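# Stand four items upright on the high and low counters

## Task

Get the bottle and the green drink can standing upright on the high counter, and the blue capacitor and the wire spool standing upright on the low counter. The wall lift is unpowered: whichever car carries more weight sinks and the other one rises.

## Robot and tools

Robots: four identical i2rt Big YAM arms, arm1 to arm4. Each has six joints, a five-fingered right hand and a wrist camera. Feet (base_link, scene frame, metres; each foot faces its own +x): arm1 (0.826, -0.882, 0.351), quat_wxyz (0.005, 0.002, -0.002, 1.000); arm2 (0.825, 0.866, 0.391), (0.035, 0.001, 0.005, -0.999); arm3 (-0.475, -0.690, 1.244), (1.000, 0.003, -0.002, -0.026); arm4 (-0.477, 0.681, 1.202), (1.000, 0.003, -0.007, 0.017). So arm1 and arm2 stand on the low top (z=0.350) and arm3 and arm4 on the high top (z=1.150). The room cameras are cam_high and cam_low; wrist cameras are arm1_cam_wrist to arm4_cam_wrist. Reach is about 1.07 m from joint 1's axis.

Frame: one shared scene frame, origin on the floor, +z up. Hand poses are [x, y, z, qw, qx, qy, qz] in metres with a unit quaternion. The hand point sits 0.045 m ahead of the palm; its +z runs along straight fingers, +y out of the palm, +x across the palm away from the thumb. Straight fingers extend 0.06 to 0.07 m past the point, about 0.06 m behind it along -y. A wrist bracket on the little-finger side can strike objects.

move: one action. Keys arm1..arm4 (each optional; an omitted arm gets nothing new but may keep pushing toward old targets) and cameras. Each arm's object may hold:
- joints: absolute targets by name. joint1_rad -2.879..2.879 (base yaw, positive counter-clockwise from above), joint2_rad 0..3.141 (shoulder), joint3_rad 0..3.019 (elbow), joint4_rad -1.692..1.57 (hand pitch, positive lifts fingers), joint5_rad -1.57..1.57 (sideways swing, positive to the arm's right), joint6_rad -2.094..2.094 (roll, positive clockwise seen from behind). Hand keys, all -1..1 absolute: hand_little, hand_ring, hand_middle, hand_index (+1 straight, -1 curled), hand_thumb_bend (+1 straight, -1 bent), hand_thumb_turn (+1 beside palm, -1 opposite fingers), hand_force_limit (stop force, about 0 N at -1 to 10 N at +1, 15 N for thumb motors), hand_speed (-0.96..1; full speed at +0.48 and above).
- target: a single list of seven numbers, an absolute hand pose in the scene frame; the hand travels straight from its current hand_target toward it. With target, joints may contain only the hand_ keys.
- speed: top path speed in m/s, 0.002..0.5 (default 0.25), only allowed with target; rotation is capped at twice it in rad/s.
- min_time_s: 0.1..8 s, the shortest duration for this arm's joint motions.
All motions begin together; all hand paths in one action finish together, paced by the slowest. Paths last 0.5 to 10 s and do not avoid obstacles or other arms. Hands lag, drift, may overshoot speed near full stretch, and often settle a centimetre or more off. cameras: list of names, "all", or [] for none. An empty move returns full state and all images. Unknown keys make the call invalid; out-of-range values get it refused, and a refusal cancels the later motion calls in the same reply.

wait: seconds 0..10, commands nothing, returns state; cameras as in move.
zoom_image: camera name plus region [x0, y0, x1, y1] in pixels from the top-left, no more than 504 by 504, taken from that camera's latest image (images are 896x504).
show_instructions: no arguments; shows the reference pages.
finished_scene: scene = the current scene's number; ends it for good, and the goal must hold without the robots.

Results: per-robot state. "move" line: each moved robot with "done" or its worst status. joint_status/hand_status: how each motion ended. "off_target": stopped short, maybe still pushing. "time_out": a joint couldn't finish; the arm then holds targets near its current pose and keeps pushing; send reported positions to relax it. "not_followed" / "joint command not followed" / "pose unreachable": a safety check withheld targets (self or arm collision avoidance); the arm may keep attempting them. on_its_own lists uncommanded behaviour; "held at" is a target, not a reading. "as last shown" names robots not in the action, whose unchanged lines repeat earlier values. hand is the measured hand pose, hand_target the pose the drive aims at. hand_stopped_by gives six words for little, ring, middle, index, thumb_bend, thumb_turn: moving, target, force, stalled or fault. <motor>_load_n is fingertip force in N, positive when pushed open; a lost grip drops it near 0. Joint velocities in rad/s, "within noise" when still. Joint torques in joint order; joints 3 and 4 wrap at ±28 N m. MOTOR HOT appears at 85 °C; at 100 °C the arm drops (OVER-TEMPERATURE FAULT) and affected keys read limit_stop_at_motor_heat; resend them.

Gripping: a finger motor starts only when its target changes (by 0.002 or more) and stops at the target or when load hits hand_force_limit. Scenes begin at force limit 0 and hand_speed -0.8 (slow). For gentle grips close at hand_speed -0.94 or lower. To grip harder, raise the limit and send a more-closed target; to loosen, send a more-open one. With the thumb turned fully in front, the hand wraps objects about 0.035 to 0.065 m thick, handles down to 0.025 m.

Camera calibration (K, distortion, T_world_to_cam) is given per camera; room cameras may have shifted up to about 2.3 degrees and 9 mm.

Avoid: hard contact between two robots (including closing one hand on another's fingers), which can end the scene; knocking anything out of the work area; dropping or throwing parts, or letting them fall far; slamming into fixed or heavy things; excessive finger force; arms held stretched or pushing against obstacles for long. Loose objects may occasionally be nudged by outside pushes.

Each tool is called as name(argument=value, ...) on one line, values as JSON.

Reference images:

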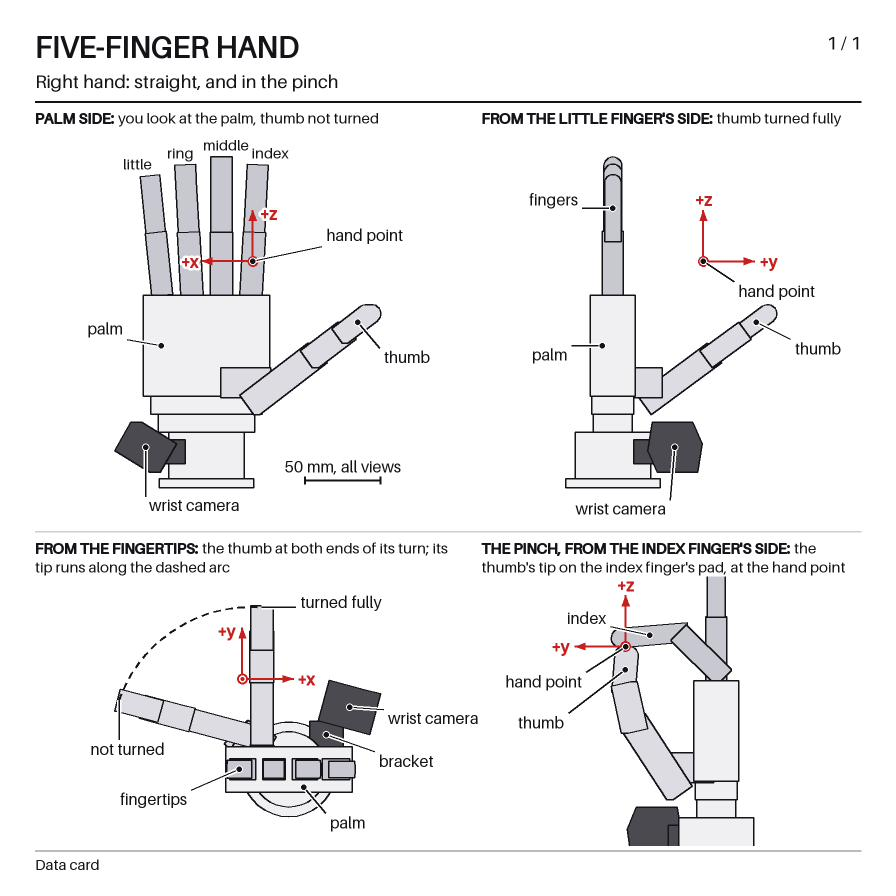

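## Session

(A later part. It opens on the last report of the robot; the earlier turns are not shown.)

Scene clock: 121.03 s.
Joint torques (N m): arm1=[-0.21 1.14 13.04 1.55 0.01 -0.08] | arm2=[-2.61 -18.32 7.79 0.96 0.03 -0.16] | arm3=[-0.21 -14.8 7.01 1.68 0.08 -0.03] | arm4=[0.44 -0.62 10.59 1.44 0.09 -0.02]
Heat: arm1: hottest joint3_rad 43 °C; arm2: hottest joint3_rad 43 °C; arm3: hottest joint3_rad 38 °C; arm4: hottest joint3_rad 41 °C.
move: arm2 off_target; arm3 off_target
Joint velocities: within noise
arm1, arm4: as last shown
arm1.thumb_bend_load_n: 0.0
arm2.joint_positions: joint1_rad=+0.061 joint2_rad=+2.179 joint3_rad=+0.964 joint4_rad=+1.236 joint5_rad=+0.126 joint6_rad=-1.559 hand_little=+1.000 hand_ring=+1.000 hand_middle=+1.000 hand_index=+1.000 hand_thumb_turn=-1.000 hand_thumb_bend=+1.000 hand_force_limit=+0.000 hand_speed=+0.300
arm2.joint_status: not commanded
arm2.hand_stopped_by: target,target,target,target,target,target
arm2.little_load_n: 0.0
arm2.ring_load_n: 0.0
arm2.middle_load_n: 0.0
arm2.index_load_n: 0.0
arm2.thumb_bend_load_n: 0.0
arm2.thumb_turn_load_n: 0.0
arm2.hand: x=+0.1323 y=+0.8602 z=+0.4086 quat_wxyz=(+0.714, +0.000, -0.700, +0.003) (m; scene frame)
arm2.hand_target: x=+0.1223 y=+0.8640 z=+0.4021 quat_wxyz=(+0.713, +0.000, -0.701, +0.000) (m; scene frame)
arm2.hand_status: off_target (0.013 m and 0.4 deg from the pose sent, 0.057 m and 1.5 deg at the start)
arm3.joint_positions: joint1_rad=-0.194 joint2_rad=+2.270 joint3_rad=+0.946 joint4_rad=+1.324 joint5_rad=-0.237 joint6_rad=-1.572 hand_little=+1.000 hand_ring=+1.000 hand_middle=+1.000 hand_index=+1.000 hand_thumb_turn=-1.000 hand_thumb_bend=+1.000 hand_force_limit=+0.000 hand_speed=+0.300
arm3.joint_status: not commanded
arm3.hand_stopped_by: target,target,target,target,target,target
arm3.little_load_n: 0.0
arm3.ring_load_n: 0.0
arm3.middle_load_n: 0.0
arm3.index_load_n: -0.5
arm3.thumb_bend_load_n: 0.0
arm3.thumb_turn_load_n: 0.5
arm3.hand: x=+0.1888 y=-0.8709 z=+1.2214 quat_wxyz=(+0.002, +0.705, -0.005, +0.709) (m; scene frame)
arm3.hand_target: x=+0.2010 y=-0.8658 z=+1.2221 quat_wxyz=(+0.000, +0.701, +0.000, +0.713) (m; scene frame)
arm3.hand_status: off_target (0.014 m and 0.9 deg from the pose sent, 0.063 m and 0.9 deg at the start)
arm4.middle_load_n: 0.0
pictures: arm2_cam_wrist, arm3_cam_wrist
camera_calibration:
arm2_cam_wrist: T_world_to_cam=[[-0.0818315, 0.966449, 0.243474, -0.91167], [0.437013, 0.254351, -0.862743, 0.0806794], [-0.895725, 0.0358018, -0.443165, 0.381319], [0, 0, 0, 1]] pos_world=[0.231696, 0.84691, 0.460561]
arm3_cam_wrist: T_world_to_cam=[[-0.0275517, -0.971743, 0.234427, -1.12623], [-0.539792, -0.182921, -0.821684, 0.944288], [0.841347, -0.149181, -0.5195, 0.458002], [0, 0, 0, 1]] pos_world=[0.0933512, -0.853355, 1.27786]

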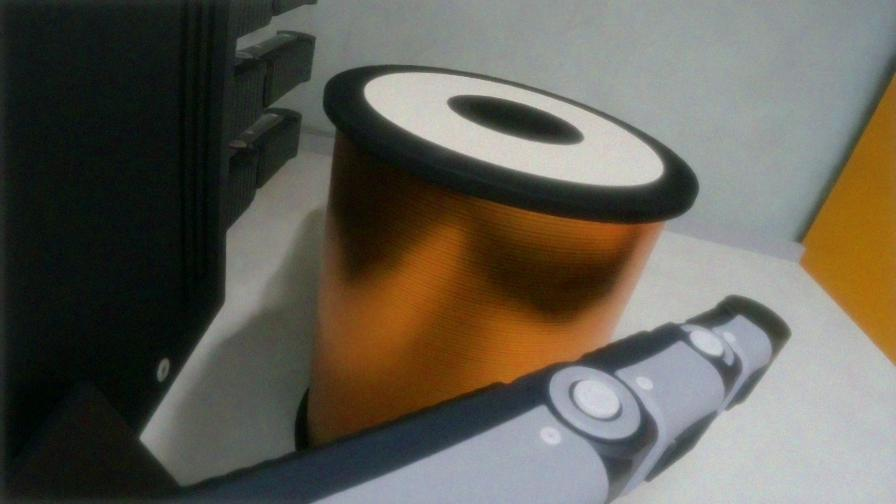

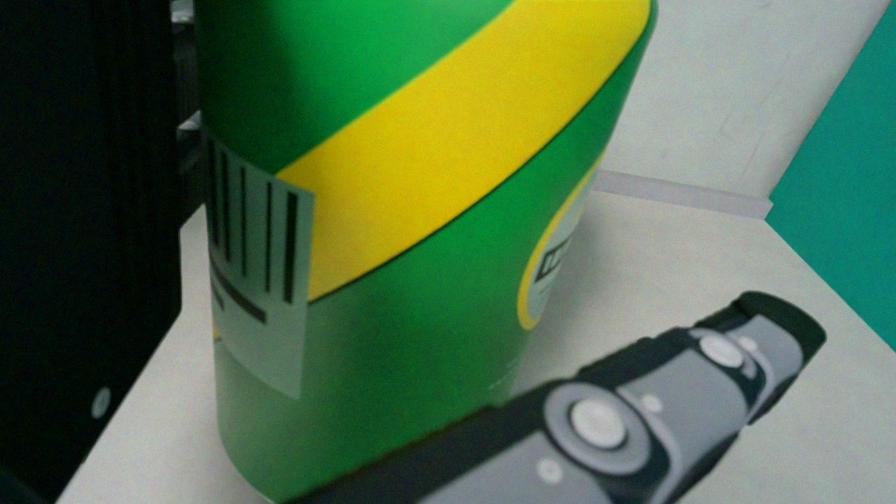

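move(arm2={"joints": {"hand_index": 0.35, "hand_middle": 0.35, "hand_thumb_bend": 0.85, "hand_speed": -0.7, "hand_force_limit": -0.2}}, arm3={"joints": {"hand_index": 0.4, "hand_middle": 0.4, "hand_ring": 0.4, "hand_thumb_bend": 0.85, "hand_speed": -0.7, "hand_force_limit": -0.2}}, cameras=[])

move(arm2={"joints": {"hand_index": -0.6, "hand_middle": -0.6, "hand_thumb_bend": -0.5, "hand_speed": -0.92, "hand_force_limit": 0.2}}, arm3={"joints": {"hand_index": -0.6, "hand_middle": -0.6, "hand_ring": -0.6, "hand_thumb_bend": -0.5, "hand_speed": -0.92, "hand_force_limit": 0.0}}, cameras=["arm2_cam_wrist", "arm3_cam_wrist"])

Scene clock: 122.87 s.
Joint torques (N m): arm1=[-0.03 1.14 12.96 1.52 0.01 -0.08] | arm2=[-2.61 -18.14 7.61 0.95 0.04 -0.16] | arm3=[0.21 -15.21 7.09 1.42 0.06 -0.03] | arm4=[0.5 -0.73 10.58 1.55 0.09 -0.01]
Heat: arm1: hottest joint3_rad 43 °C; arm2: hottest joint3_rad 42 °C; arm3: hottest joint3_rad 38 °C; arm4: hottest joint3_rad 41 °C.
move: arm2 done; arm3 done
Joint velocities: within noise
arm1.joint_positions: joint1_rad=+0.892 joint2_rad=+0.641 joint3_rad=+1.147 joint4_rad=-1.393 joint5_rad=+0.000 joint6_rad=-1.563 hand_little=+1.000 hand_ring=+1.000 hand_middle=+1.000 hand_index=+1.000 hand_thumb_turn=-1.000 hand_thumb_bend=+1.000 hand_force_limit=+0.100 hand_speed=-0.600
arm1.joint_status: not commanded
arm1.hand_stopped_by: target,target,target,target,target,target
arm1.little_load_n: 0.0
arm1.ring_load_n: 0.0
arm1.middle_load_n: 0.0
arm1.index_load_n: 0.0
arm1.thumb_bend_load_n: 0.0
arm1.thumb_turn_load_n: 0.0
arm1.hand: x=+0.6295 y=-1.0284 z=+0.7198 quat_wxyz=(-0.303, -0.399, +0.853, -0.142) (m; scene frame)
arm1.hand_target: x=+0.6297 y=-1.0309 z=+0.7438 quat_wxyz=(-0.322, -0.403, +0.843, -0.150) (m; scene frame)
arm1.hand_status: not commanded
arm2.joint_positions: joint1_rad=+0.061 joint2_rad=+2.179 joint3_rad=+0.965 joint4_rad=+1.236 joint5_rad=+0.126 joint6_rad=-1.559 hand_little=+1.000 hand_ring=+1.000 hand_middle=+0.350 hand_index=+0.350 hand_thumb_turn=-1.000 hand_thumb_bend=+0.850 hand_force_limit=-0.200 hand_speed=-0.700
arm2.joint_status: all done
arm2.hand_stopped_by: target,target,target,target,target,target
arm2.little_load_n: 0.0
arm2.ring_load_n: 0.0
arm2.middle_load_n: 0.0
arm2.index_load_n: 0.0
arm2.thumb_bend_load_n: 0.0
arm2.thumb_turn_load_n: 0.5
arm2.hand: x=+0.1322 y=+0.8601 z=+0.4087 quat_wxyz=(+0.714, +0.000, -0.700, +0.004) (m; scene frame)
arm2.hand_target: x=+0.1223 y=+0.8640 z=+0.4022 quat_wxyz=(+0.713, +0.000, -0.701, +0.000) (m; scene frame)
arm2.hand_status: not commanded
arm3.joint_positions: joint1_rad=-0.194 joint2_rad=+2.270 joint3_rad=+0.946 joint4_rad=+1.324 joint5_rad=-0.236 joint6_rad=-1.572 hand_little=+1.000 hand_ring=+0.400 hand_middle=+0.400 hand_index=+0.400 hand_thumb_turn=-1.000 hand_thumb_bend=+0.850 hand_force_limit=-0.200 hand_speed=-0.700
arm3.joint_status: all done
arm3.hand_stopped_by: target,target,target,target,target,target
arm3.little_load_n: 0.0
arm3.ring_load_n: 0.0
arm3.middle_load_n: 0.0
arm3.index_load_n: 0.0
arm3.thumb_bend_load_n: 0.0
arm3.thumb_turn_load_n: 0.0
arm3.hand: x=+0.1888 y=-0.8710 z=+1.2214 quat_wxyz=(+0.002, +0.705, -0.005, +0.709) (m; scene frame)
arm3.hand_target: x=+0.2010 y=-0.8658 z=+1.2222 quat_wxyz=(+0.000, +0.701, +0.000, +0.713) (m; scene frame)
arm3.hand_status: not commanded
arm4: as last shown
arm4.thumb_turn_load_n: 0.5
pictures: none
No camera images: "cameras" was empty.

Scene clock: 128.50 s.
Joint torques (N m): arm1=[-0.15 1.14 13.01 1.55 0 -0.07] | arm2=[-2.67 -18.26 7.65 0.96 0.05 -0.17] | arm3=[-0.5 -15.21 6.67 1.47 0.08 -0.03] | arm4=[0.32 -0.62 10.52 1.5 0.13 -0.04]
Heat: arm1: hottest joint3_rad 43 °C; arm2: hottest joint3_rad 42 °C; arm3: hottest joint3_rad 38 °C; arm4: hottest joint3_rad 42 °C.
move: arm2 off_target; arm3 off_target
Joint velocities: within noise
arm1, arm4: as last shown
arm1.index_load_n: 0.5
arm1.thumb_turn_load_n: 0.5
arm2.joint_positions: joint1_rad=+0.060 joint2_rad=+2.179 joint3_rad=+0.965 joint4_rad=+1.236 joint5_rad=+0.126 joint6_rad=-1.559 hand_little=+1.000 hand_ring=+1.000 hand_middle=+0.054 hand_index=+0.068 hand_thumb_turn=-1.000 hand_thumb_bend=+0.707 hand_force_limit=+0.200 hand_speed=-0.920
arm2.joint_status: hand_middle off_target (ended at +0.054, target -0.600); hand_index off_target (ended at +0.068, target -0.600); hand_thumb_bend off_target (ended at +0.707, target -0.500); the others done
arm2.hand_stopped_by: target,target,force,force,force,target
arm2.little_load_n: 0.0
arm2.ring_load_n: 0.0
arm2.middle_load_n: 8.0
arm2.index_load_n: 4.5
arm2.thumb_bend_load_n: 12.0
arm2.thumb_turn_load_n: 1.5
arm2.hand: x=+0.1322 y=+0.8609 z=+0.4087 quat_wxyz=(+0.714, +0.000, -0.700, +0.003) (m; scene frame)
arm2.hand_target: x=+0.1222 y=+0.8640 z=+0.4022 quat_wxyz=(+0.713, +0.000, -0.701, +0.000) (m; scene frame)
arm2.hand_status: not commanded
arm3.joint_positions: joint1_rad=-0.191 joint2_rad=+2.271 joint3_rad=+0.952 joint4_rad=+1.324 joint5_rad=-0.236 joint6_rad=-1.572 hand_little=+1.000 hand_ring=+0.185 hand_middle=+0.193 hand_index=+0.215 hand_thumb_turn=-1.000 hand_thumb_bend=+0.753 hand_force_limit=+0.000 hand_speed=-0.920
arm3.joint_status: hand_ring off_target (ended at +0.185, target -0.600); hand_middle off_target (ended at +0.193, target -0.600); hand_index off_target (ended at +0.215, target -0.600); hand_thumb_bend off_target (ended at +0.753, target -0.500); the others done
arm3.hand_stopped_by: target,force,force,force,force,target
arm3.little_load_n: 0.0
arm3.ring_load_n: 6.0
arm3.middle_load_n: 5.0
arm3.index_load_n: 0.5
arm3.thumb_bend_load_n: 10.5
arm3.thumb_turn_load_n: 3.5
arm3.hand: x=+0.1913 y=-0.8695 z=+1.2229 quat_wxyz=(+0.002, +0.704, -0.003, +0.710) (m; scene frame)
arm3.hand_target: x=+0.2011 y=-0.8657 z=+1.2223 quat_wxyz=(+0.000, +0.701, +0.000, +0.713) (m; scene frame)
arm3.hand_status: not commanded
arm4.thumb_turn_load_n: 0.0
pictures: arm2_cam_wrist, arm3_cam_wrist
camera_calibration:
arm2_cam_wrist: T_world_to_cam=[[-0.0809657, 0.966521, 0.243478, -0.912546], [0.436917, 0.253976, -0.862902, 0.0810693], [-0.89585, 0.0365145, -0.442853, 0.380535], [0, 0, 0, 1]] pos_world=[0.231597, 0.847511, 0.460661]
arm3_cam_wrist: T_world_to_cam=[[-0.0258982, -0.971595, 0.235226, -1.12622], [-0.53592, -0.18514, -0.823719, 0.946959], [0.843872, -0.147395, -0.515903, 0.453595], [0, 0, 0, 1]] pos_world=[0.0955511, -0.852055, 1.27896]

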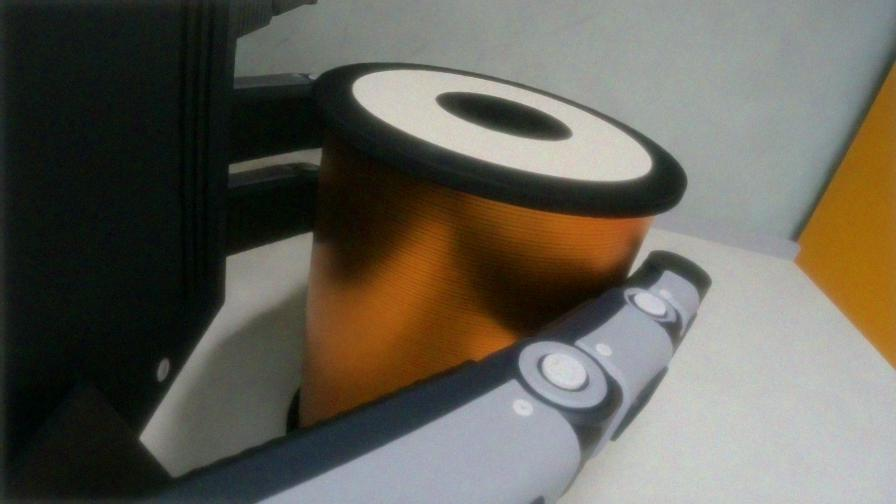

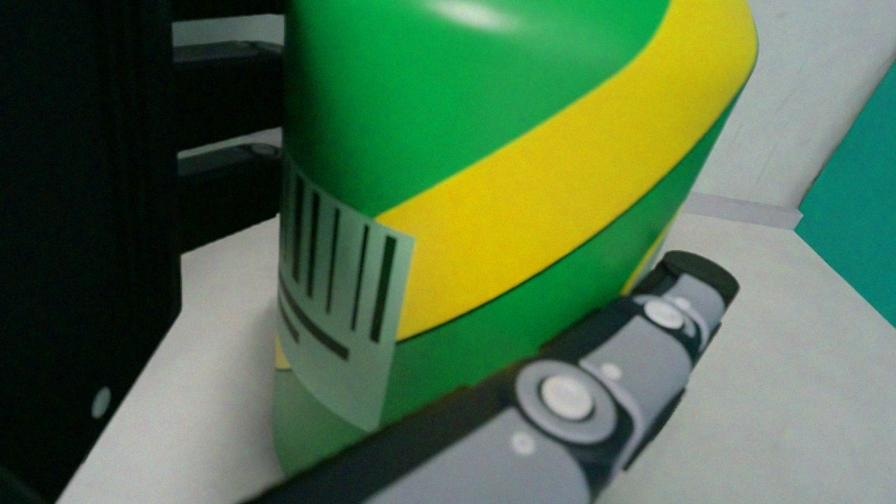

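move(arm2={"joints": {"hand_index": -0.65, "hand_middle": -0.65, "hand_thumb_bend": -0.55, "hand_force_limit": 0.45}}, arm3={"target": [0.2, -0.866, 1.29, 0, 0.68, 0, 0.733], "speed": 0.08}, cameras=["arm3_cam_wrist", "cam_high", "cam_low"])

Scene clock: 130.90 s.
Joint torques (N m): arm1=[-0.09 1.08 13.04 1.54 0.01 -0.08] | arm2=[-2.73 -18.2 7.57 0.98 0.04 -0.16] | arm3=[-0.44 -16.91 4.72 1.61 0.02 -0.08] | arm4=[0.38 -0.32 10.45 1.47 0.11 -0.01]
Heat: arm1: hottest joint3_rad 44 °C; arm2: hottest joint3_rad 41 °C; arm3: hottest joint3_rad 38 °C; arm4: hottest joint3_rad 42 °C.
move: arm2 off_target; arm3 done
Joint velocities: within noise
arm1: as last shown
arm1.index_load_n: 0.0
arm1.thumb_bend_load_n: -0.5
arm2.joint_positions: joint1_rad=+0.060 joint2_rad=+2.179 joint3_rad=+0.965 joint4_rad=+1.236 joint5_rad=+0.126 joint6_rad=-1.559 hand_little=+1.000 hand_ring=+1.000 hand_middle=+0.054 hand_index=+0.063 hand_thumb_turn=-1.000 hand_thumb_bend=+0.707 hand_force_limit=+0.450 hand_speed=-0.920
arm2.joint_status: hand_middle off_target (ended at +0.054, target -0.650); hand_index off_target (ended at +0.063, target -0.650); hand_thumb_bend off_target (ended at +0.707, target -0.550); the others done
arm2.hand_stopped_by: target,target,force,force,force,target
arm2.little_load_n: 0.0
arm2.ring_load_n: 0.0
arm2.middle_load_n: 7.0
arm2.index_load_n: 8.0
arm2.thumb_bend_load_n: 12.0
arm2.thumb_turn_load_n: 1.0
arm2.hand: x=+0.1322 y=+0.8609 z=+0.4085 quat_wxyz=(+0.714, +0.000, -0.700, +0.003) (m; scene frame)
arm2.hand_target: x=+0.1223 y=+0.8640 z=+0.4020 quat_wxyz=(+0.713, +0.000, -0.701, +0.000) (m; scene frame)
arm2.hand_status: not commanded
arm3.joint_positions: joint1_rad=-0.191 joint2_rad=+2.145 joint3_rad=+0.940 joint4_rad=+1.282 joint5_rad=-0.236 joint6_rad=-1.554 hand_little=+1.000 hand_ring=+0.185 hand_middle=+0.193 hand_index=+0.215 hand_thumb_turn=-1.000 hand_thumb_bend=+0.751 hand_force_limit=+0.000 hand_speed=-0.920
arm3.joint_status: not commanded
arm3.hand_stopped_by: target,force,force,force,force,target
arm3.little_load_n: 0.0
arm3.ring_load_n: 0.0
arm3.middle_load_n: 0.0
arm3.index_load_n: 0.0
arm3.thumb_bend_load_n: 0.0
arm3.thumb_turn_load_n: 0.5
arm3.hand: x=+0.2003 y=-0.8717 z=+1.2901 quat_wxyz=(+0.001, +0.679, -0.004, +0.734) (m; scene frame)
arm3.hand_target: x=+0.2001 y=-0.8660 z=+1.2900 quat_wxyz=(+0.000, +0.680, +0.000, +0.733) (m; scene frame)
arm3.hand_status: done (0.006 m and 0.5 deg from the pose sent, 0.068 m and 3.8 deg at the start)
arm4.joint_positions: joint1_rad=+1.001 joint2_rad=+0.808 joint3_rad=+0.292 joint4_rad=+0.406 joint5_rad=+1.047 joint6_rad=-1.554 hand_little=+1.000 hand_ring=+1.000 hand_middle=+1.000 hand_index=+1.000 hand_thumb_turn=-1.000 hand_thumb_bend=+1.000 hand_force_limit=+0.400 hand_speed=+0.300
arm4.joint_status: not commanded
arm4.hand_stopped_by: target,target,target,target,target,target
arm4.little_load_n: 0.0
arm4.ring_load_n: 0.0
arm4.middle_load_n: 0.0
arm4.index_load_n: 0.0
arm4.thumb_bend_load_n: 0.0
arm4.thumb_turn_load_n: 0.5
arm4.hand: x=-0.1780 y=+0.7993 z=+1.4245 quat_wxyz=(+0.030, +0.721, +0.021, +0.692) (m; scene frame)
arm4.hand_target: x=-0.1790 y=+0.8029 z=+1.4293 quat_wxyz=(+0.023, +0.719, +0.020, +0.694) (m; scene frame)
arm4.hand_status: not commanded
pictures: arm3_cam_wrist, cam_high, cam_low
camera_calibration:
arm3_cam_wrist: T_world_to_cam=[[-0.0423247, -0.971737, 0.232239, -1.13699], [-0.477206, -0.184557, -0.859193, 1.04122], [0.877771, -0.147191, -0.455908, 0.39632], [0, 0, 0, 1]] pos_world=[0.100876, -0.854355, 1.33935]

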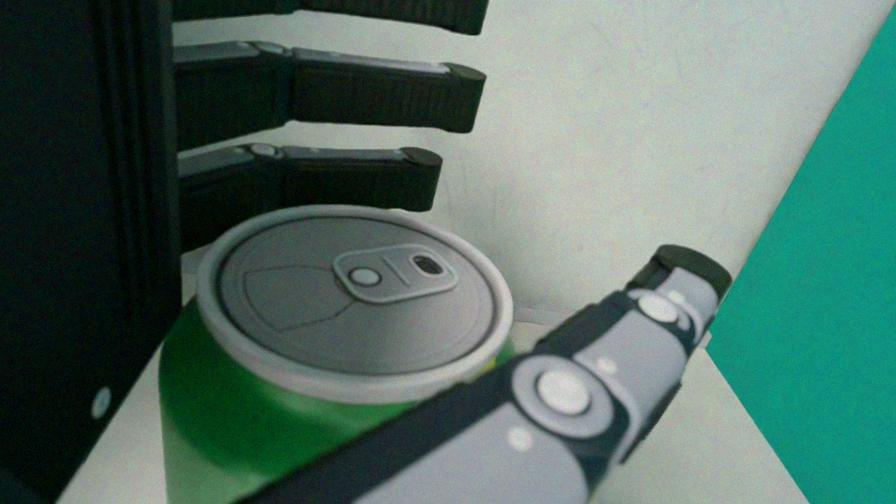

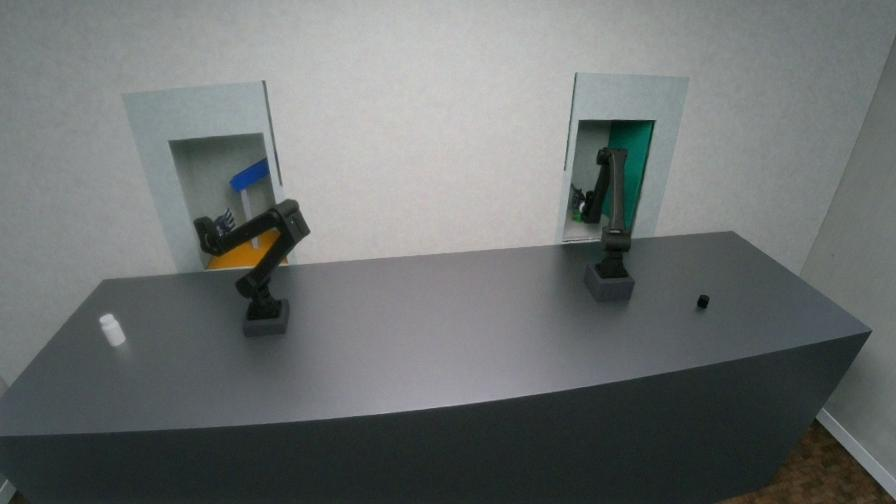

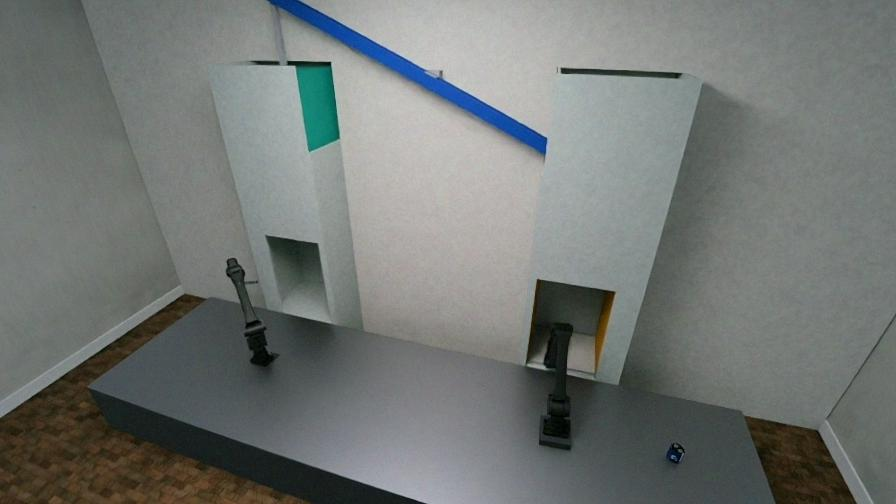

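move(arm3={"joints": {"hand_index": 1.0, "hand_middle": 1.0, "hand_ring": 1.0, "hand_thumb_bend": 1.0, "hand_speed": -0.5}}, cameras=["arm3_cam_wrist", "cam_high"])

zoom_image(camera="cam_high", region=[550, 100, 670, 260])

Scene clock: 132.57 s.
Joint torques (N m): arm1=[-0.21 1.2 12.98 1.62 0 -0.08] | arm2=[-2.67 -18.32 7.57 0.98 0.03 -0.17] | arm3=[-0.56 -16.44 4.81 1.58 0.03 -0.07] | arm4=[-0.15 -0.67 10.54 1.46 0.11 -0.03]
Heat: arm1: hottest joint3_rad 44 °C; arm2: hottest joint3_rad 41 °C; arm3: hottest joint3_rad 38 °C; arm4: hottest joint3_rad 42 °C.
move: arm3 done
Joint velocities: within noise
arm1, arm2, arm4: as last shown
arm1.thumb_bend_load_n: 0.0
arm1.thumb_turn_load_n: 0.0
arm2.index_load_n: 7.5
arm2.thumb_bend_load_n: 12.5
arm3.joint_positions: joint1_rad=-0.191 joint2_rad=+2.145 joint3_rad=+0.940 joint4_rad=+1.282 joint5_rad=-0.236 joint6_rad=-1.554 hand_little=+1.000 hand_ring=+1.000 hand_middle=+1.000 hand_index=+1.000 hand_thumb_turn=-1.000 hand_thumb_bend=+1.000 hand_force_limit=+0.000 hand_speed=-0.500
arm3.joint_status: all done
arm3.hand_stopped_by: target,target,target,target,target,target
arm3.little_load_n: 0.0
arm3.ring_load_n: 0.0
arm3.middle_load_n: 0.0
arm3.index_load_n: 0.0
arm3.thumb_bend_load_n: 0.0
arm3.thumb_turn_load_n: 0.0
arm3.hand: x=+0.2003 y=-0.8717 z=+1.2901 quat_wxyz=(+0.001, +0.679, -0.004, +0.734) (m; scene frame)
arm3.hand_target: x=+0.2001 y=-0.8660 z=+1.2900 quat_wxyz=(+0.000, +0.680, +0.000, +0.733) (m; scene frame)
arm3.hand_status: not commanded
arm4.middle_load_n: -0.5
pictures: arm3_cam_wrist, cam_high
camera_calibration:
arm3_cam_wrist: T_world_to_cam=[[-0.0423247, -0.971737, 0.232239, -1.13699], [-0.477206, -0.184557, -0.859193, 1.04122], [0.877771, -0.147191, -0.455908, 0.39632], [0, 0, 0, 1]] pos_world=[0.100876, -0.854355, 1.33935]

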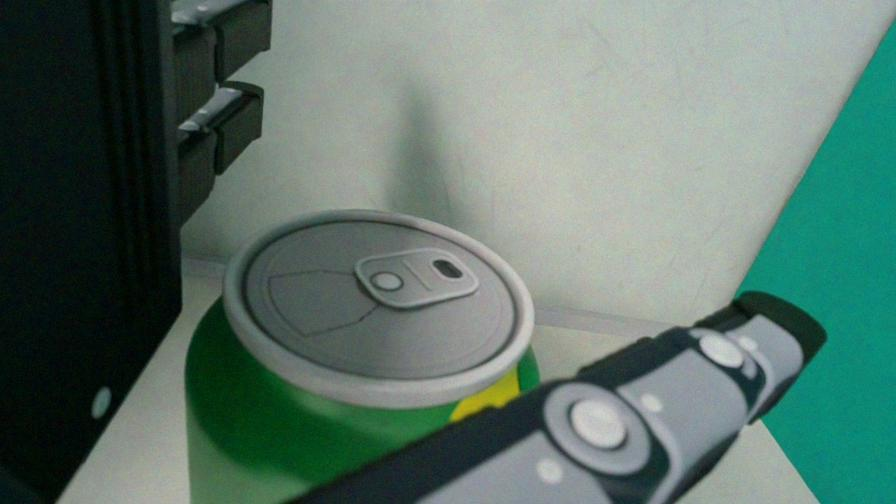

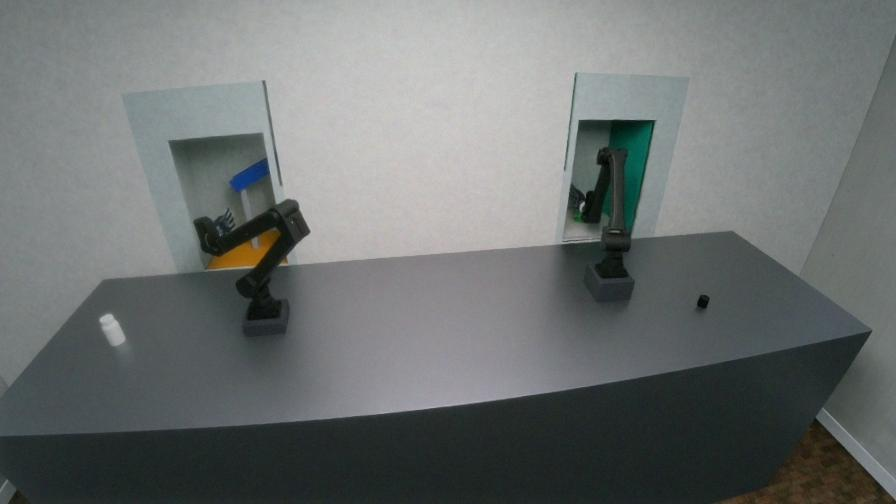

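Scaled by 3.150 from the camera's 896x504 image, which has a finer 1280x720 frame.

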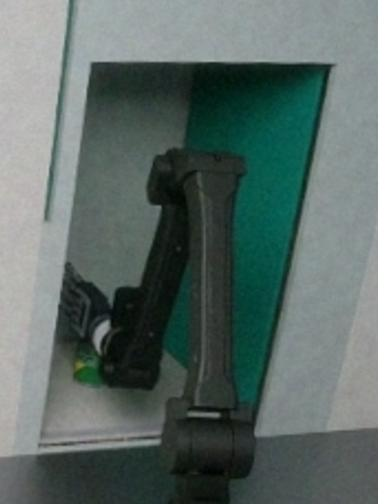

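move(arm3={"target": [0.209, -0.864, 1.219, 0, 0.7012, 0, 0.713], "speed": 0.06}, cameras=["arm3_cam_wrist"])

Scene clock: 134.97 s.
Joint torques (N m): arm1=[-0.32 0.97 13.03 1.55 0.01 -0.07] | arm2=[-2.67 -18.37 7.64 0.94 0.05 -0.17] | arm3=[-0.26 -15.56 7.28 2.32 0.07 -0.1] | arm4=[0.21 -0.85 10.5 1.48 0.12 -0.03]
Heat: arm1: hottest joint3_rad 44 °C; arm2: hottest joint3_rad 41 °C; arm3: hottest joint3_rad 38 °C; arm4: hottest joint3_rad 42 °C.
move: arm3 off_target
Joint velocities: within noise
arm1, arm2, arm4: as last shown
arm3.joint_positions: joint1_rad=-0.187 joint2_rad=+2.286 joint3_rad=+0.967 joint4_rad=+1.292 joint5_rad=-0.229 joint6_rad=-1.566 hand_little=+1.000 hand_ring=+1.000 hand_middle=+1.000 hand_index=+1.000 hand_thumb_turn=-1.000 hand_thumb_bend=+1.000 hand_force_limit=+0.000 hand_speed=-0.500
arm3.joint_status: not commanded
arm3.hand_stopped_by: target,target,target,target,target,target
arm3.little_load_n: 0.0
arm3.ring_load_n: 0.0
arm3.middle_load_n: 0.0
arm3.index_load_n: 0.0
arm3.thumb_bend_load_n: 0.0
arm3.thumb_turn_load_n: 0.0
arm3.hand: x=+0.1941 y=-0.8687 z=+1.2095 quat_wxyz=(-0.002, +0.715, -0.010, +0.699) (m; scene frame)
arm3.hand_target: x=+0.2082 y=-0.8636 z=+1.2193 quat_wxyz=(+0.000, +0.701, +0.000, +0.713) (m; scene frame)
arm3.hand_status: off_target (0.018 m and 2.4 deg from the pose sent, 0.072 m and 3.6 deg at the start)
arm4.middle_load_n: 0.0
arm4.thumb_turn_load_n: 0.0
pictures: arm3_cam_wrist
camera_calibration:
arm3_cam_wrist: T_world_to_cam=[[-0.0221606, -0.974689, 0.222466, -1.11021], [-0.561295, -0.172011, -0.809543, 0.936741], [0.827319, -0.142809, -0.543276, 0.484749], [0, 0, 0, 1]] pos_world=[0.100143, -0.85175, 1.26867]

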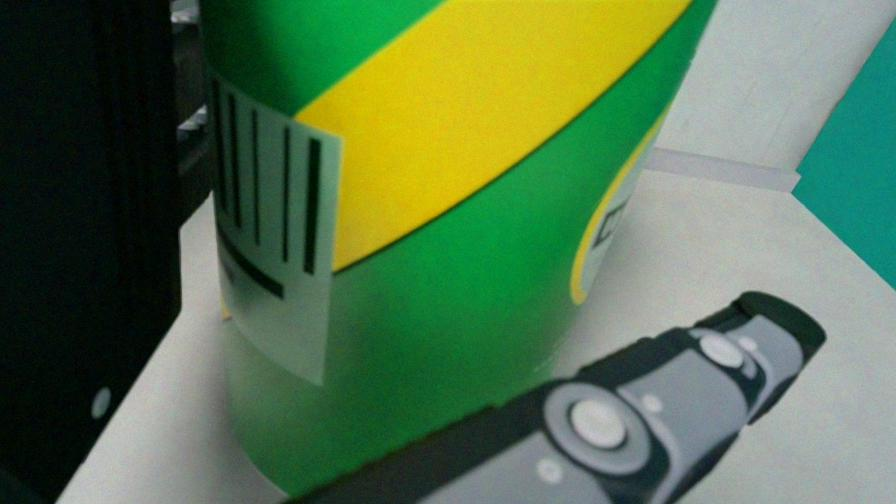

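move(arm3={"target": [0.214, -0.865, 1.222, 0, 0.6884, 0, 0.7252], "speed": 0.06, "joints": {"hand_index": 0.4, "hand_middle": 0.4, "hand_ring": 0.4, "hand_thumb_bend": 0.85, "hand_speed": -0.7, "hand_force_limit": -0.2}}, cameras=["arm3_cam_wrist"])

move(arm3={"joints": {"hand_index": -0.6, "hand_middle": -0.6, "hand_ring": -0.6, "hand_thumb_bend": -0.5, "hand_speed": -0.92, "hand_force_limit": 0.1}}, cameras=["arm3_cam_wrist"])

Scene clock: 136.53 s.
Joint torques (N m): arm1=[-0.21 1.03 13.04 1.57 0.01 -0.08] | arm2=[-2.55 -18.26 7.6 0.96 0.04 -0.17] | arm3=[-0.32 -15.56 7.12 2.33 0.06 -0.02] | arm4=[0.26 -0.26 10.51 1.59 0.11 -0.03]
Heat: arm1: hottest joint3_rad 44 °C; arm2: hottest joint3_rad 41 °C; arm3: hottest joint3_rad 37 °C; arm4: hottest joint3_rad 42 °C.
move: arm3 off_target
Joint velocities: within noise
arm1, arm2, arm4: as last shown
arm2.index_load_n: 8.0
arm3.joint_positions: joint1_rad=-0.187 joint2_rad=+2.305 joint3_rad=+0.988 joint4_rad=+1.330 joint5_rad=-0.229 joint6_rad=-1.566 hand_little=+1.000 hand_ring=+0.400 hand_middle=+0.400 hand_index=+0.400 hand_thumb_turn=-1.000 hand_thumb_bend=+0.850 hand_force_limit=-0.200 hand_speed=-0.700
arm3.joint_status: all done
arm3.hand_stopped_by: target,target,target,target,target,target
arm3.little_load_n: 0.0
arm3.ring_load_n: 0.0
arm3.middle_load_n: 0.0
arm3.index_load_n: 0.0
arm3.thumb_bend_load_n: 0.5
arm3.thumb_turn_load_n: 0.0
arm3.hand: x=+0.2006 y=-0.8703 z=+1.2150 quat_wxyz=(+0.001, +0.701, -0.006, +0.713) (m; scene frame)
arm3.hand_target: x=+0.2133 y=-0.8647 z=+1.2221 quat_wxyz=(+0.000, +0.689, +0.000, +0.725) (m; scene frame)
arm3.hand_status: off_target (0.016 m and 2.1 deg from the pose sent, 0.024 m and 4.4 deg at the start)
arm4.thumb_turn_load_n: 0.5
pictures: arm3_cam_wrist
camera_calibration:
arm3_cam_wrist: T_world_to_cam=[[-0.0312701, -0.972527, 0.230682, -1.1192], [-0.529467, -0.179636, -0.829093, 0.955348], [0.847754, -0.148064, -0.509303, 0.432167], [0, 0, 0, 1]] pos_world=[0.104456, -0.852853, 1.27036]

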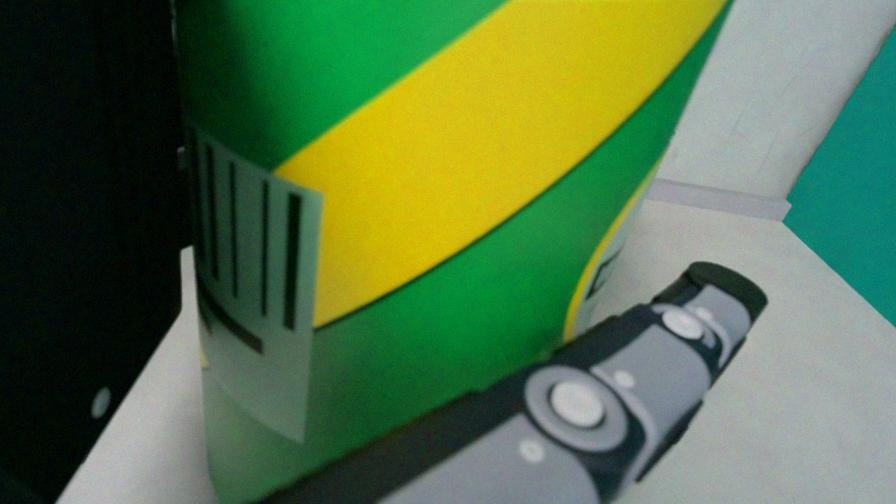

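Scene clock: 142.17 s.
Joint torques (N m): arm1=[-0.21 1.03 13 1.57 0.01 -0.08] | arm2=[-2.67 -18.32 7.62 0.94 0.04 -0.18] | arm3=[-0.21 -15.56 7.17 2.35 0.04 -0.02] | arm4=[-0.03 -0.79 10.47 1.51 0.09 0]
Heat: arm1: hottest joint3_rad 44 °C; arm2: hottest joint3_rad 40 °C; arm3: hottest joint3_rad 37 °C; arm4: hottest joint3_rad 42 °C.
move: arm3 off_target
Joint velocities: within noise
arm1, arm2, arm4: as last shown
arm2.little_load_n: -0.5
arm3.joint_positions: joint1_rad=-0.187 joint2_rad=+2.305 joint3_rad=+0.988 joint4_rad=+1.330 joint5_rad=-0.228 joint6_rad=-1.566 hand_little=+1.000 hand_ring=+0.103 hand_middle=+0.111 hand_index=+0.133 hand_thumb_turn=-1.000 hand_thumb_bend=+0.716 hand_force_limit=+0.100 hand_speed=-0.920
arm3.joint_status: hand_ring off_target (ended at +0.103, target -0.600); hand_middle off_target (ended at +0.111, target -0.600); hand_index off_target (ended at +0.133, target -0.600); hand_thumb_bend off_target (ended at +0.716, target -0.500); the others done
arm3.hand_stopped_by: target,force,force,force,force,target
arm3.little_load_n: 0.0
arm3.ring_load_n: 7.0
arm3.middle_load_n: 5.5
arm3.index_load_n: 2.0
arm3.thumb_bend_load_n: 12.5
arm3.thumb_turn_load_n: 4.5
arm3.hand: x=+0.2005 y=-0.8705 z=+1.2150 quat_wxyz=(+0.001, +0.701, -0.007, +0.713) (m; scene frame)
arm3.hand_target: x=+0.2132 y=-0.8649 z=+1.2222 quat_wxyz=(+0.000, +0.689, +0.000, +0.725) (m; scene frame)
arm3.hand_status: not commanded
pictures: arm3_cam_wrist
camera_calibration:
arm3_cam_wrist: T_world_to_cam=[[-0.0319699, -0.97251, 0.230658, -1.11918], [-0.529592, -0.179235, -0.8291, 0.955694], [0.84765, -0.148661, -0.509304, 0.431654], [0, 0, 0, 1]] pos_world=[0.104456, -0.852953, 1.27036]

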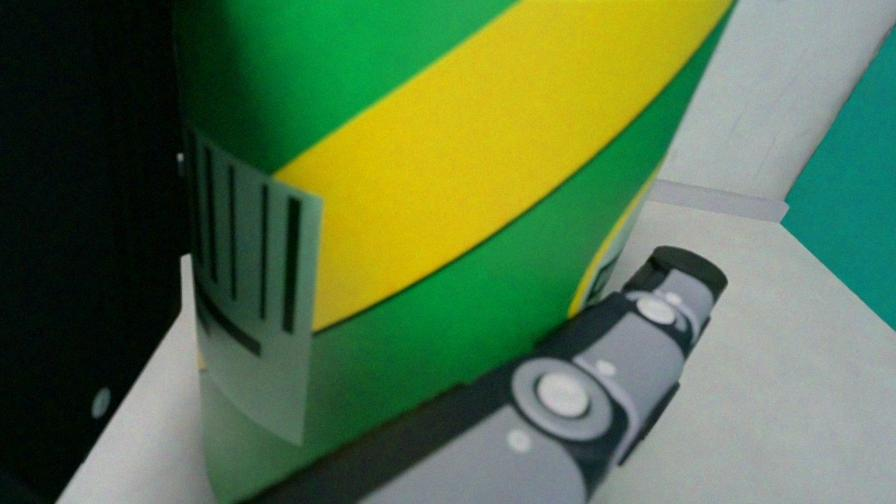

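move(arm3={"joints": {"hand_index": -0.65, "hand_middle": -0.65, "hand_ring": -0.65, "hand_thumb_bend": -0.55, "hand_force_limit": 0.4}}, cameras=[])

move(arm3={"target": [0.214, -0.865, 1.25, 0, 0.684, 0, 0.7295], "speed": 0.04}, cameras=["arm3_cam_wrist"])

Scene clock: 143.23 s.
Joint torques (N m): arm1=[-0.21 1.2 13.01 1.57 0 -0.08] | arm2=[-2.61 -18.2 7.6 0.95 0.03 -0.17] | arm3=[-0.26 -15.5 7.05 2.32 0.04 -0.02] | arm4=[0.26 -0.56 10.62 1.46 0.11 -0.02]
Heat: arm1: hottest joint3_rad 45 °C; arm2: hottest joint3_rad 40 °C; arm3: hottest joint3_rad 37 °C; arm4: hottest joint3_rad 42 °C.
move: arm3 off_target
Joint velocities: within noise
arm1, arm2, arm4: as last shown
arm2.little_load_n: 0.0
arm2.middle_load_n: 7.5
arm2.index_load_n: 7.5
arm2.thumb_turn_load_n: 0.5
arm3.joint_positions: joint1_rad=-0.186 joint2_rad=+2.305 joint3_rad=+0.989 joint4_rad=+1.330 joint5_rad=-0.228 joint6_rad=-1.566 hand_little=+1.000 hand_ring=+0.103 hand_middle=+0.106 hand_index=+0.113 hand_thumb_turn=-1.000 hand_thumb_bend=+0.716 hand_force_limit=+0.400 hand_speed=-0.920
arm3.joint_status: hand_ring off_target (ended at +0.103, target -0.650); hand_middle off_target (ended at +0.106, target -0.650); hand_index off_target (ended at +0.113, target -0.650); hand_thumb_bend off_target (ended at +0.716, target -0.550); the others done
arm3.hand_stopped_by: target,force,force,force,force,target
arm3.little_load_n: 0.0
arm3.ring_load_n: 5.0
arm3.middle_load_n: 5.5
arm3.index_load_n: 8.0
arm3.thumb_bend_load_n: 15.5
arm3.thumb_turn_load_n: 2.0
arm3.hand: x=+0.2010 y=-0.8703 z=+1.2152 quat_wxyz=(+0.001, +0.701, -0.006, +0.714) (m; scene frame)
arm3.hand_target: x=+0.2134 y=-0.8647 z=+1.2223 quat_wxyz=(+0.000, +0.689, +0.000, +0.725) (m; scene frame)
arm3.hand_status: not commanded
pictures: none
No camera images: "cameras" was empty.

Scene clock: 144.47 s.
Joint torques (N m): arm1=[-0.21 1.14 13.01 1.57 0 -0.08] | arm2=[-2.37 -18.26 7.58 0.92 0.04 -0.16] | arm3=[-0.21 -19.96 5.22 1.92 0.05 -0.02] | arm4=[-0.15 -0.5 10.52 1.52 0.1 -0.04]
Heat: arm1: hottest joint3_rad 45 °C; arm2: hottest joint3_rad 40 °C; arm3: hottest joint3_rad 37 °C; arm4: hottest joint3_rad 42 °C.
move: arm3 off_target
Joint velocities: within noise
arm1.joint_positions: joint1_rad=+0.892 joint2_rad=+0.641 joint3_rad=+1.147 joint4_rad=-1.393 joint5_rad=+0.000 joint6_rad=-1.563 hand_little=+1.000 hand_ring=+1.000 hand_middle=+1.000 hand_index=+1.000 hand_thumb_turn=-1.000 hand_thumb_bend=+1.000 hand_force_limit=+0.100 hand_speed=-0.600
arm1.joint_status: not commanded
arm1.hand_stopped_by: target,target,target,target,target,target
arm1.little_load_n: 0.0
arm1.ring_load_n: 0.0
arm1.middle_load_n: 0.0
arm1.index_load_n: 0.0
arm1.thumb_bend_load_n: 0.0
arm1.thumb_turn_load_n: 0.0
arm1.hand: x=+0.6295 y=-1.0284 z=+0.7198 quat_wxyz=(-0.303, -0.399, +0.853, -0.142) (m; scene frame)
arm1.hand_target: x=+0.6297 y=-1.0309 z=+0.7438 quat_wxyz=(-0.322, -0.403, +0.843, -0.150) (m; scene frame)
arm1.hand_status: not commanded
arm2, arm4: as last shown
arm2.middle_load_n: 7.0
arm2.thumb_turn_load_n: 1.0
arm3.joint_positions: joint1_rad=-0.186 joint2_rad=+2.295 joint3_rad=+0.989 joint4_rad=+1.311 joint5_rad=-0.228 joint6_rad=-1.561 hand_little=+1.000 hand_ring=+0.103 hand_middle=+0.106 hand_index=+0.113 hand_thumb_turn=-1.000 hand_thumb_bend=+0.716 hand_force_limit=+0.400 hand_speed=-0.920
arm3.joint_status: not commanded
arm3.hand_stopped_by: target,force,force,force,force,target
arm3.little_load_n: 0.0
arm3.ring_load_n: 4.0
arm3.middle_load_n: 5.5
arm3.index_load_n: 9.0
arm3.thumb_bend_load_n: 15.0
arm3.thumb_turn_load_n: 2.5
arm3.hand: x=+0.2021 y=-0.8704 z=+1.2166 quat_wxyz=(-0.001, +0.704, -0.009, +0.711) (m; scene frame)
arm3.hand_target: x=+0.2135 y=-0.8649 z=+1.2498 quat_wxyz=(+0.000, +0.684, +0.000, +0.730) (m; scene frame)
arm3.hand_status: off_target (0.036 m and 3.3 deg from the pose sent, 0.038 m and 2.7 deg at the start)
arm4.thumb_turn_load_n: 0.0
pictures: arm3_cam_wrist
camera_calibration:
arm3_cam_wrist: T_world_to_cam=[[-0.0297395, -0.974094, 0.224178, -1.11341], [-0.535925, -0.173776, -0.826188, 0.960246], [0.843742, -0.144713, -0.516873, 0.444631], [0, 0, 0, 1]] pos_world=[0.106353, -0.853351, 1.27276]

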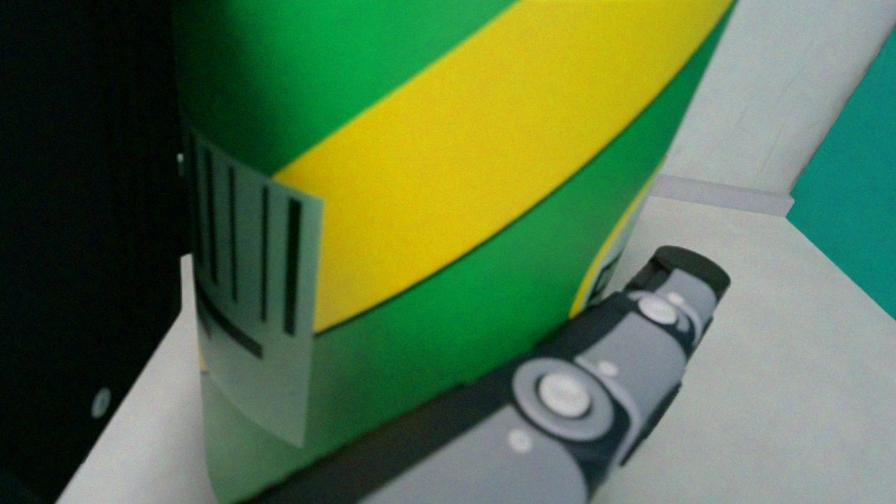

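move(arm3={"target": [0.21, -0.865, 1.31, 0, 0.675, 0, 0.738], "speed": 0.05}, cameras=["arm3_cam_wrist", "cam_low"])

Scene clock: 146.53 s.
Joint torques (N m): arm1=[-0.15 1.2 13.03 1.55 0 -0.08] | arm2=[-2.55 -18.2 7.6 0.92 0.05 -0.15] | arm3=[-0.32 -20.25 5.46 2.26 0.01 -0.14] | arm4=[0.38 -0.85 10.48 1.5 0.12 -0.01]
Heat: arm1: hottest joint3_rad 45 °C; arm2: hottest joint3_rad 40 °C; arm3: hottest joint3_rad 37 °C; arm4: hottest joint3_rad 42 °C.
move: arm3 off_target
Joint velocities: within noise
arm1, arm2, arm4: as last shown
arm2.ring_load_n: 0.5
arm2.index_load_n: 8.0
arm3.joint_positions: joint1_rad=-0.186 joint2_rad=+2.160 joint3_rad=+0.951 joint4_rad=+1.229 joint5_rad=-0.228 joint6_rad=-1.546 hand_little=+1.000 hand_ring=+0.103 hand_middle=+0.106 hand_index=+0.113 hand_thumb_turn=-1.000 hand_thumb_bend=+0.716 hand_force_limit=+0.400 hand_speed=-0.920
arm3.joint_status: not commanded
arm3.hand_stopped_by: target,force,force,force,force,target
arm3.little_load_n: 0.0
arm3.ring_load_n: 3.5
arm3.middle_load_n: 5.5
arm3.index_load_n: 9.0
arm3.thumb_bend_load_n: 15.0
arm3.thumb_turn_load_n: 3.0
arm3.hand: x=+0.2025 y=-0.8704 z=+1.2694 quat_wxyz=(-0.005, +0.699, -0.013, +0.715) (m; scene frame)
arm3.hand_target: x=+0.2097 y=-0.8650 z=+1.3092 quat_wxyz=(+0.000, +0.675, +0.000, +0.738) (m; scene frame)
arm3.hand_status: off_target (0.042 m and 4.1 deg from the pose sent, 0.094 m and 4.7 deg at the start)
arm4.little_load_n: 0.5
arm4.thumb_turn_load_n: 0.5
pictures: arm3_cam_wrist, cam_low
camera_calibration:
arm3_cam_wrist: T_world_to_cam=[[-0.0325613, -0.976608, 0.212549, -1.11201], [-0.524357, -0.164352, -0.835486, 1.02175], [0.850875, -0.138656, -0.50674, 0.462462], [0, 0, 0, 1]] pos_world=[0.106058, -0.853947, 1.32437]

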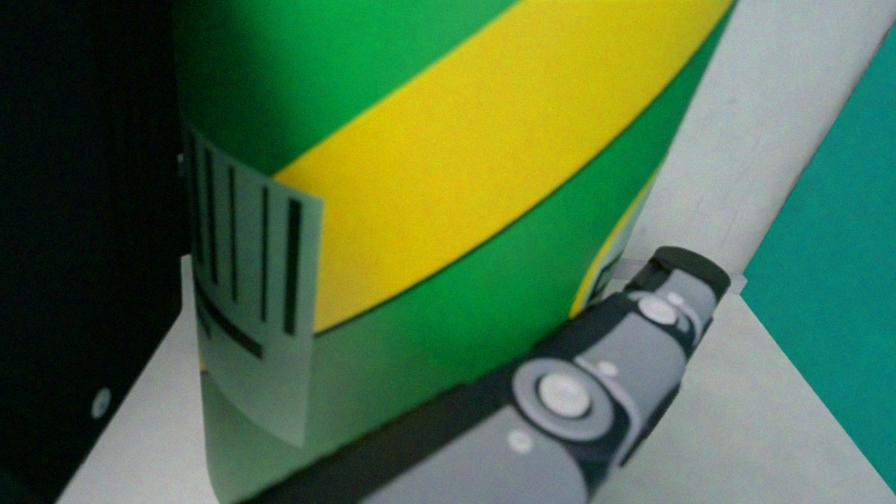

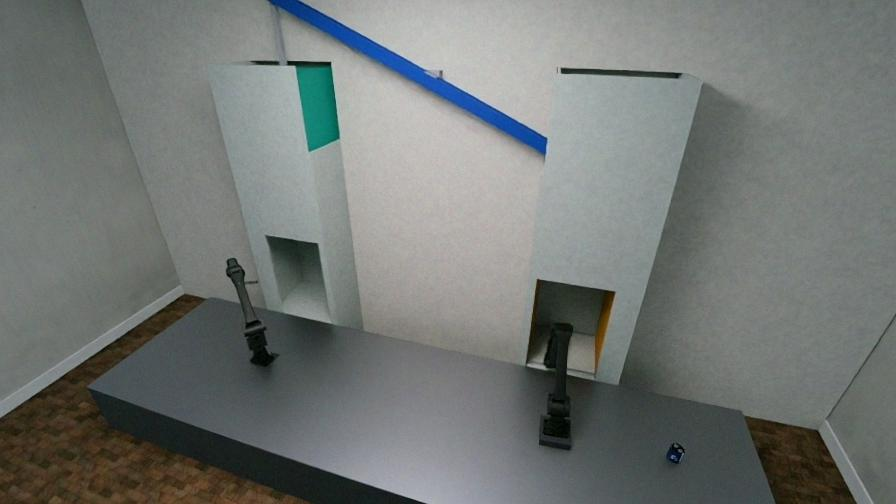

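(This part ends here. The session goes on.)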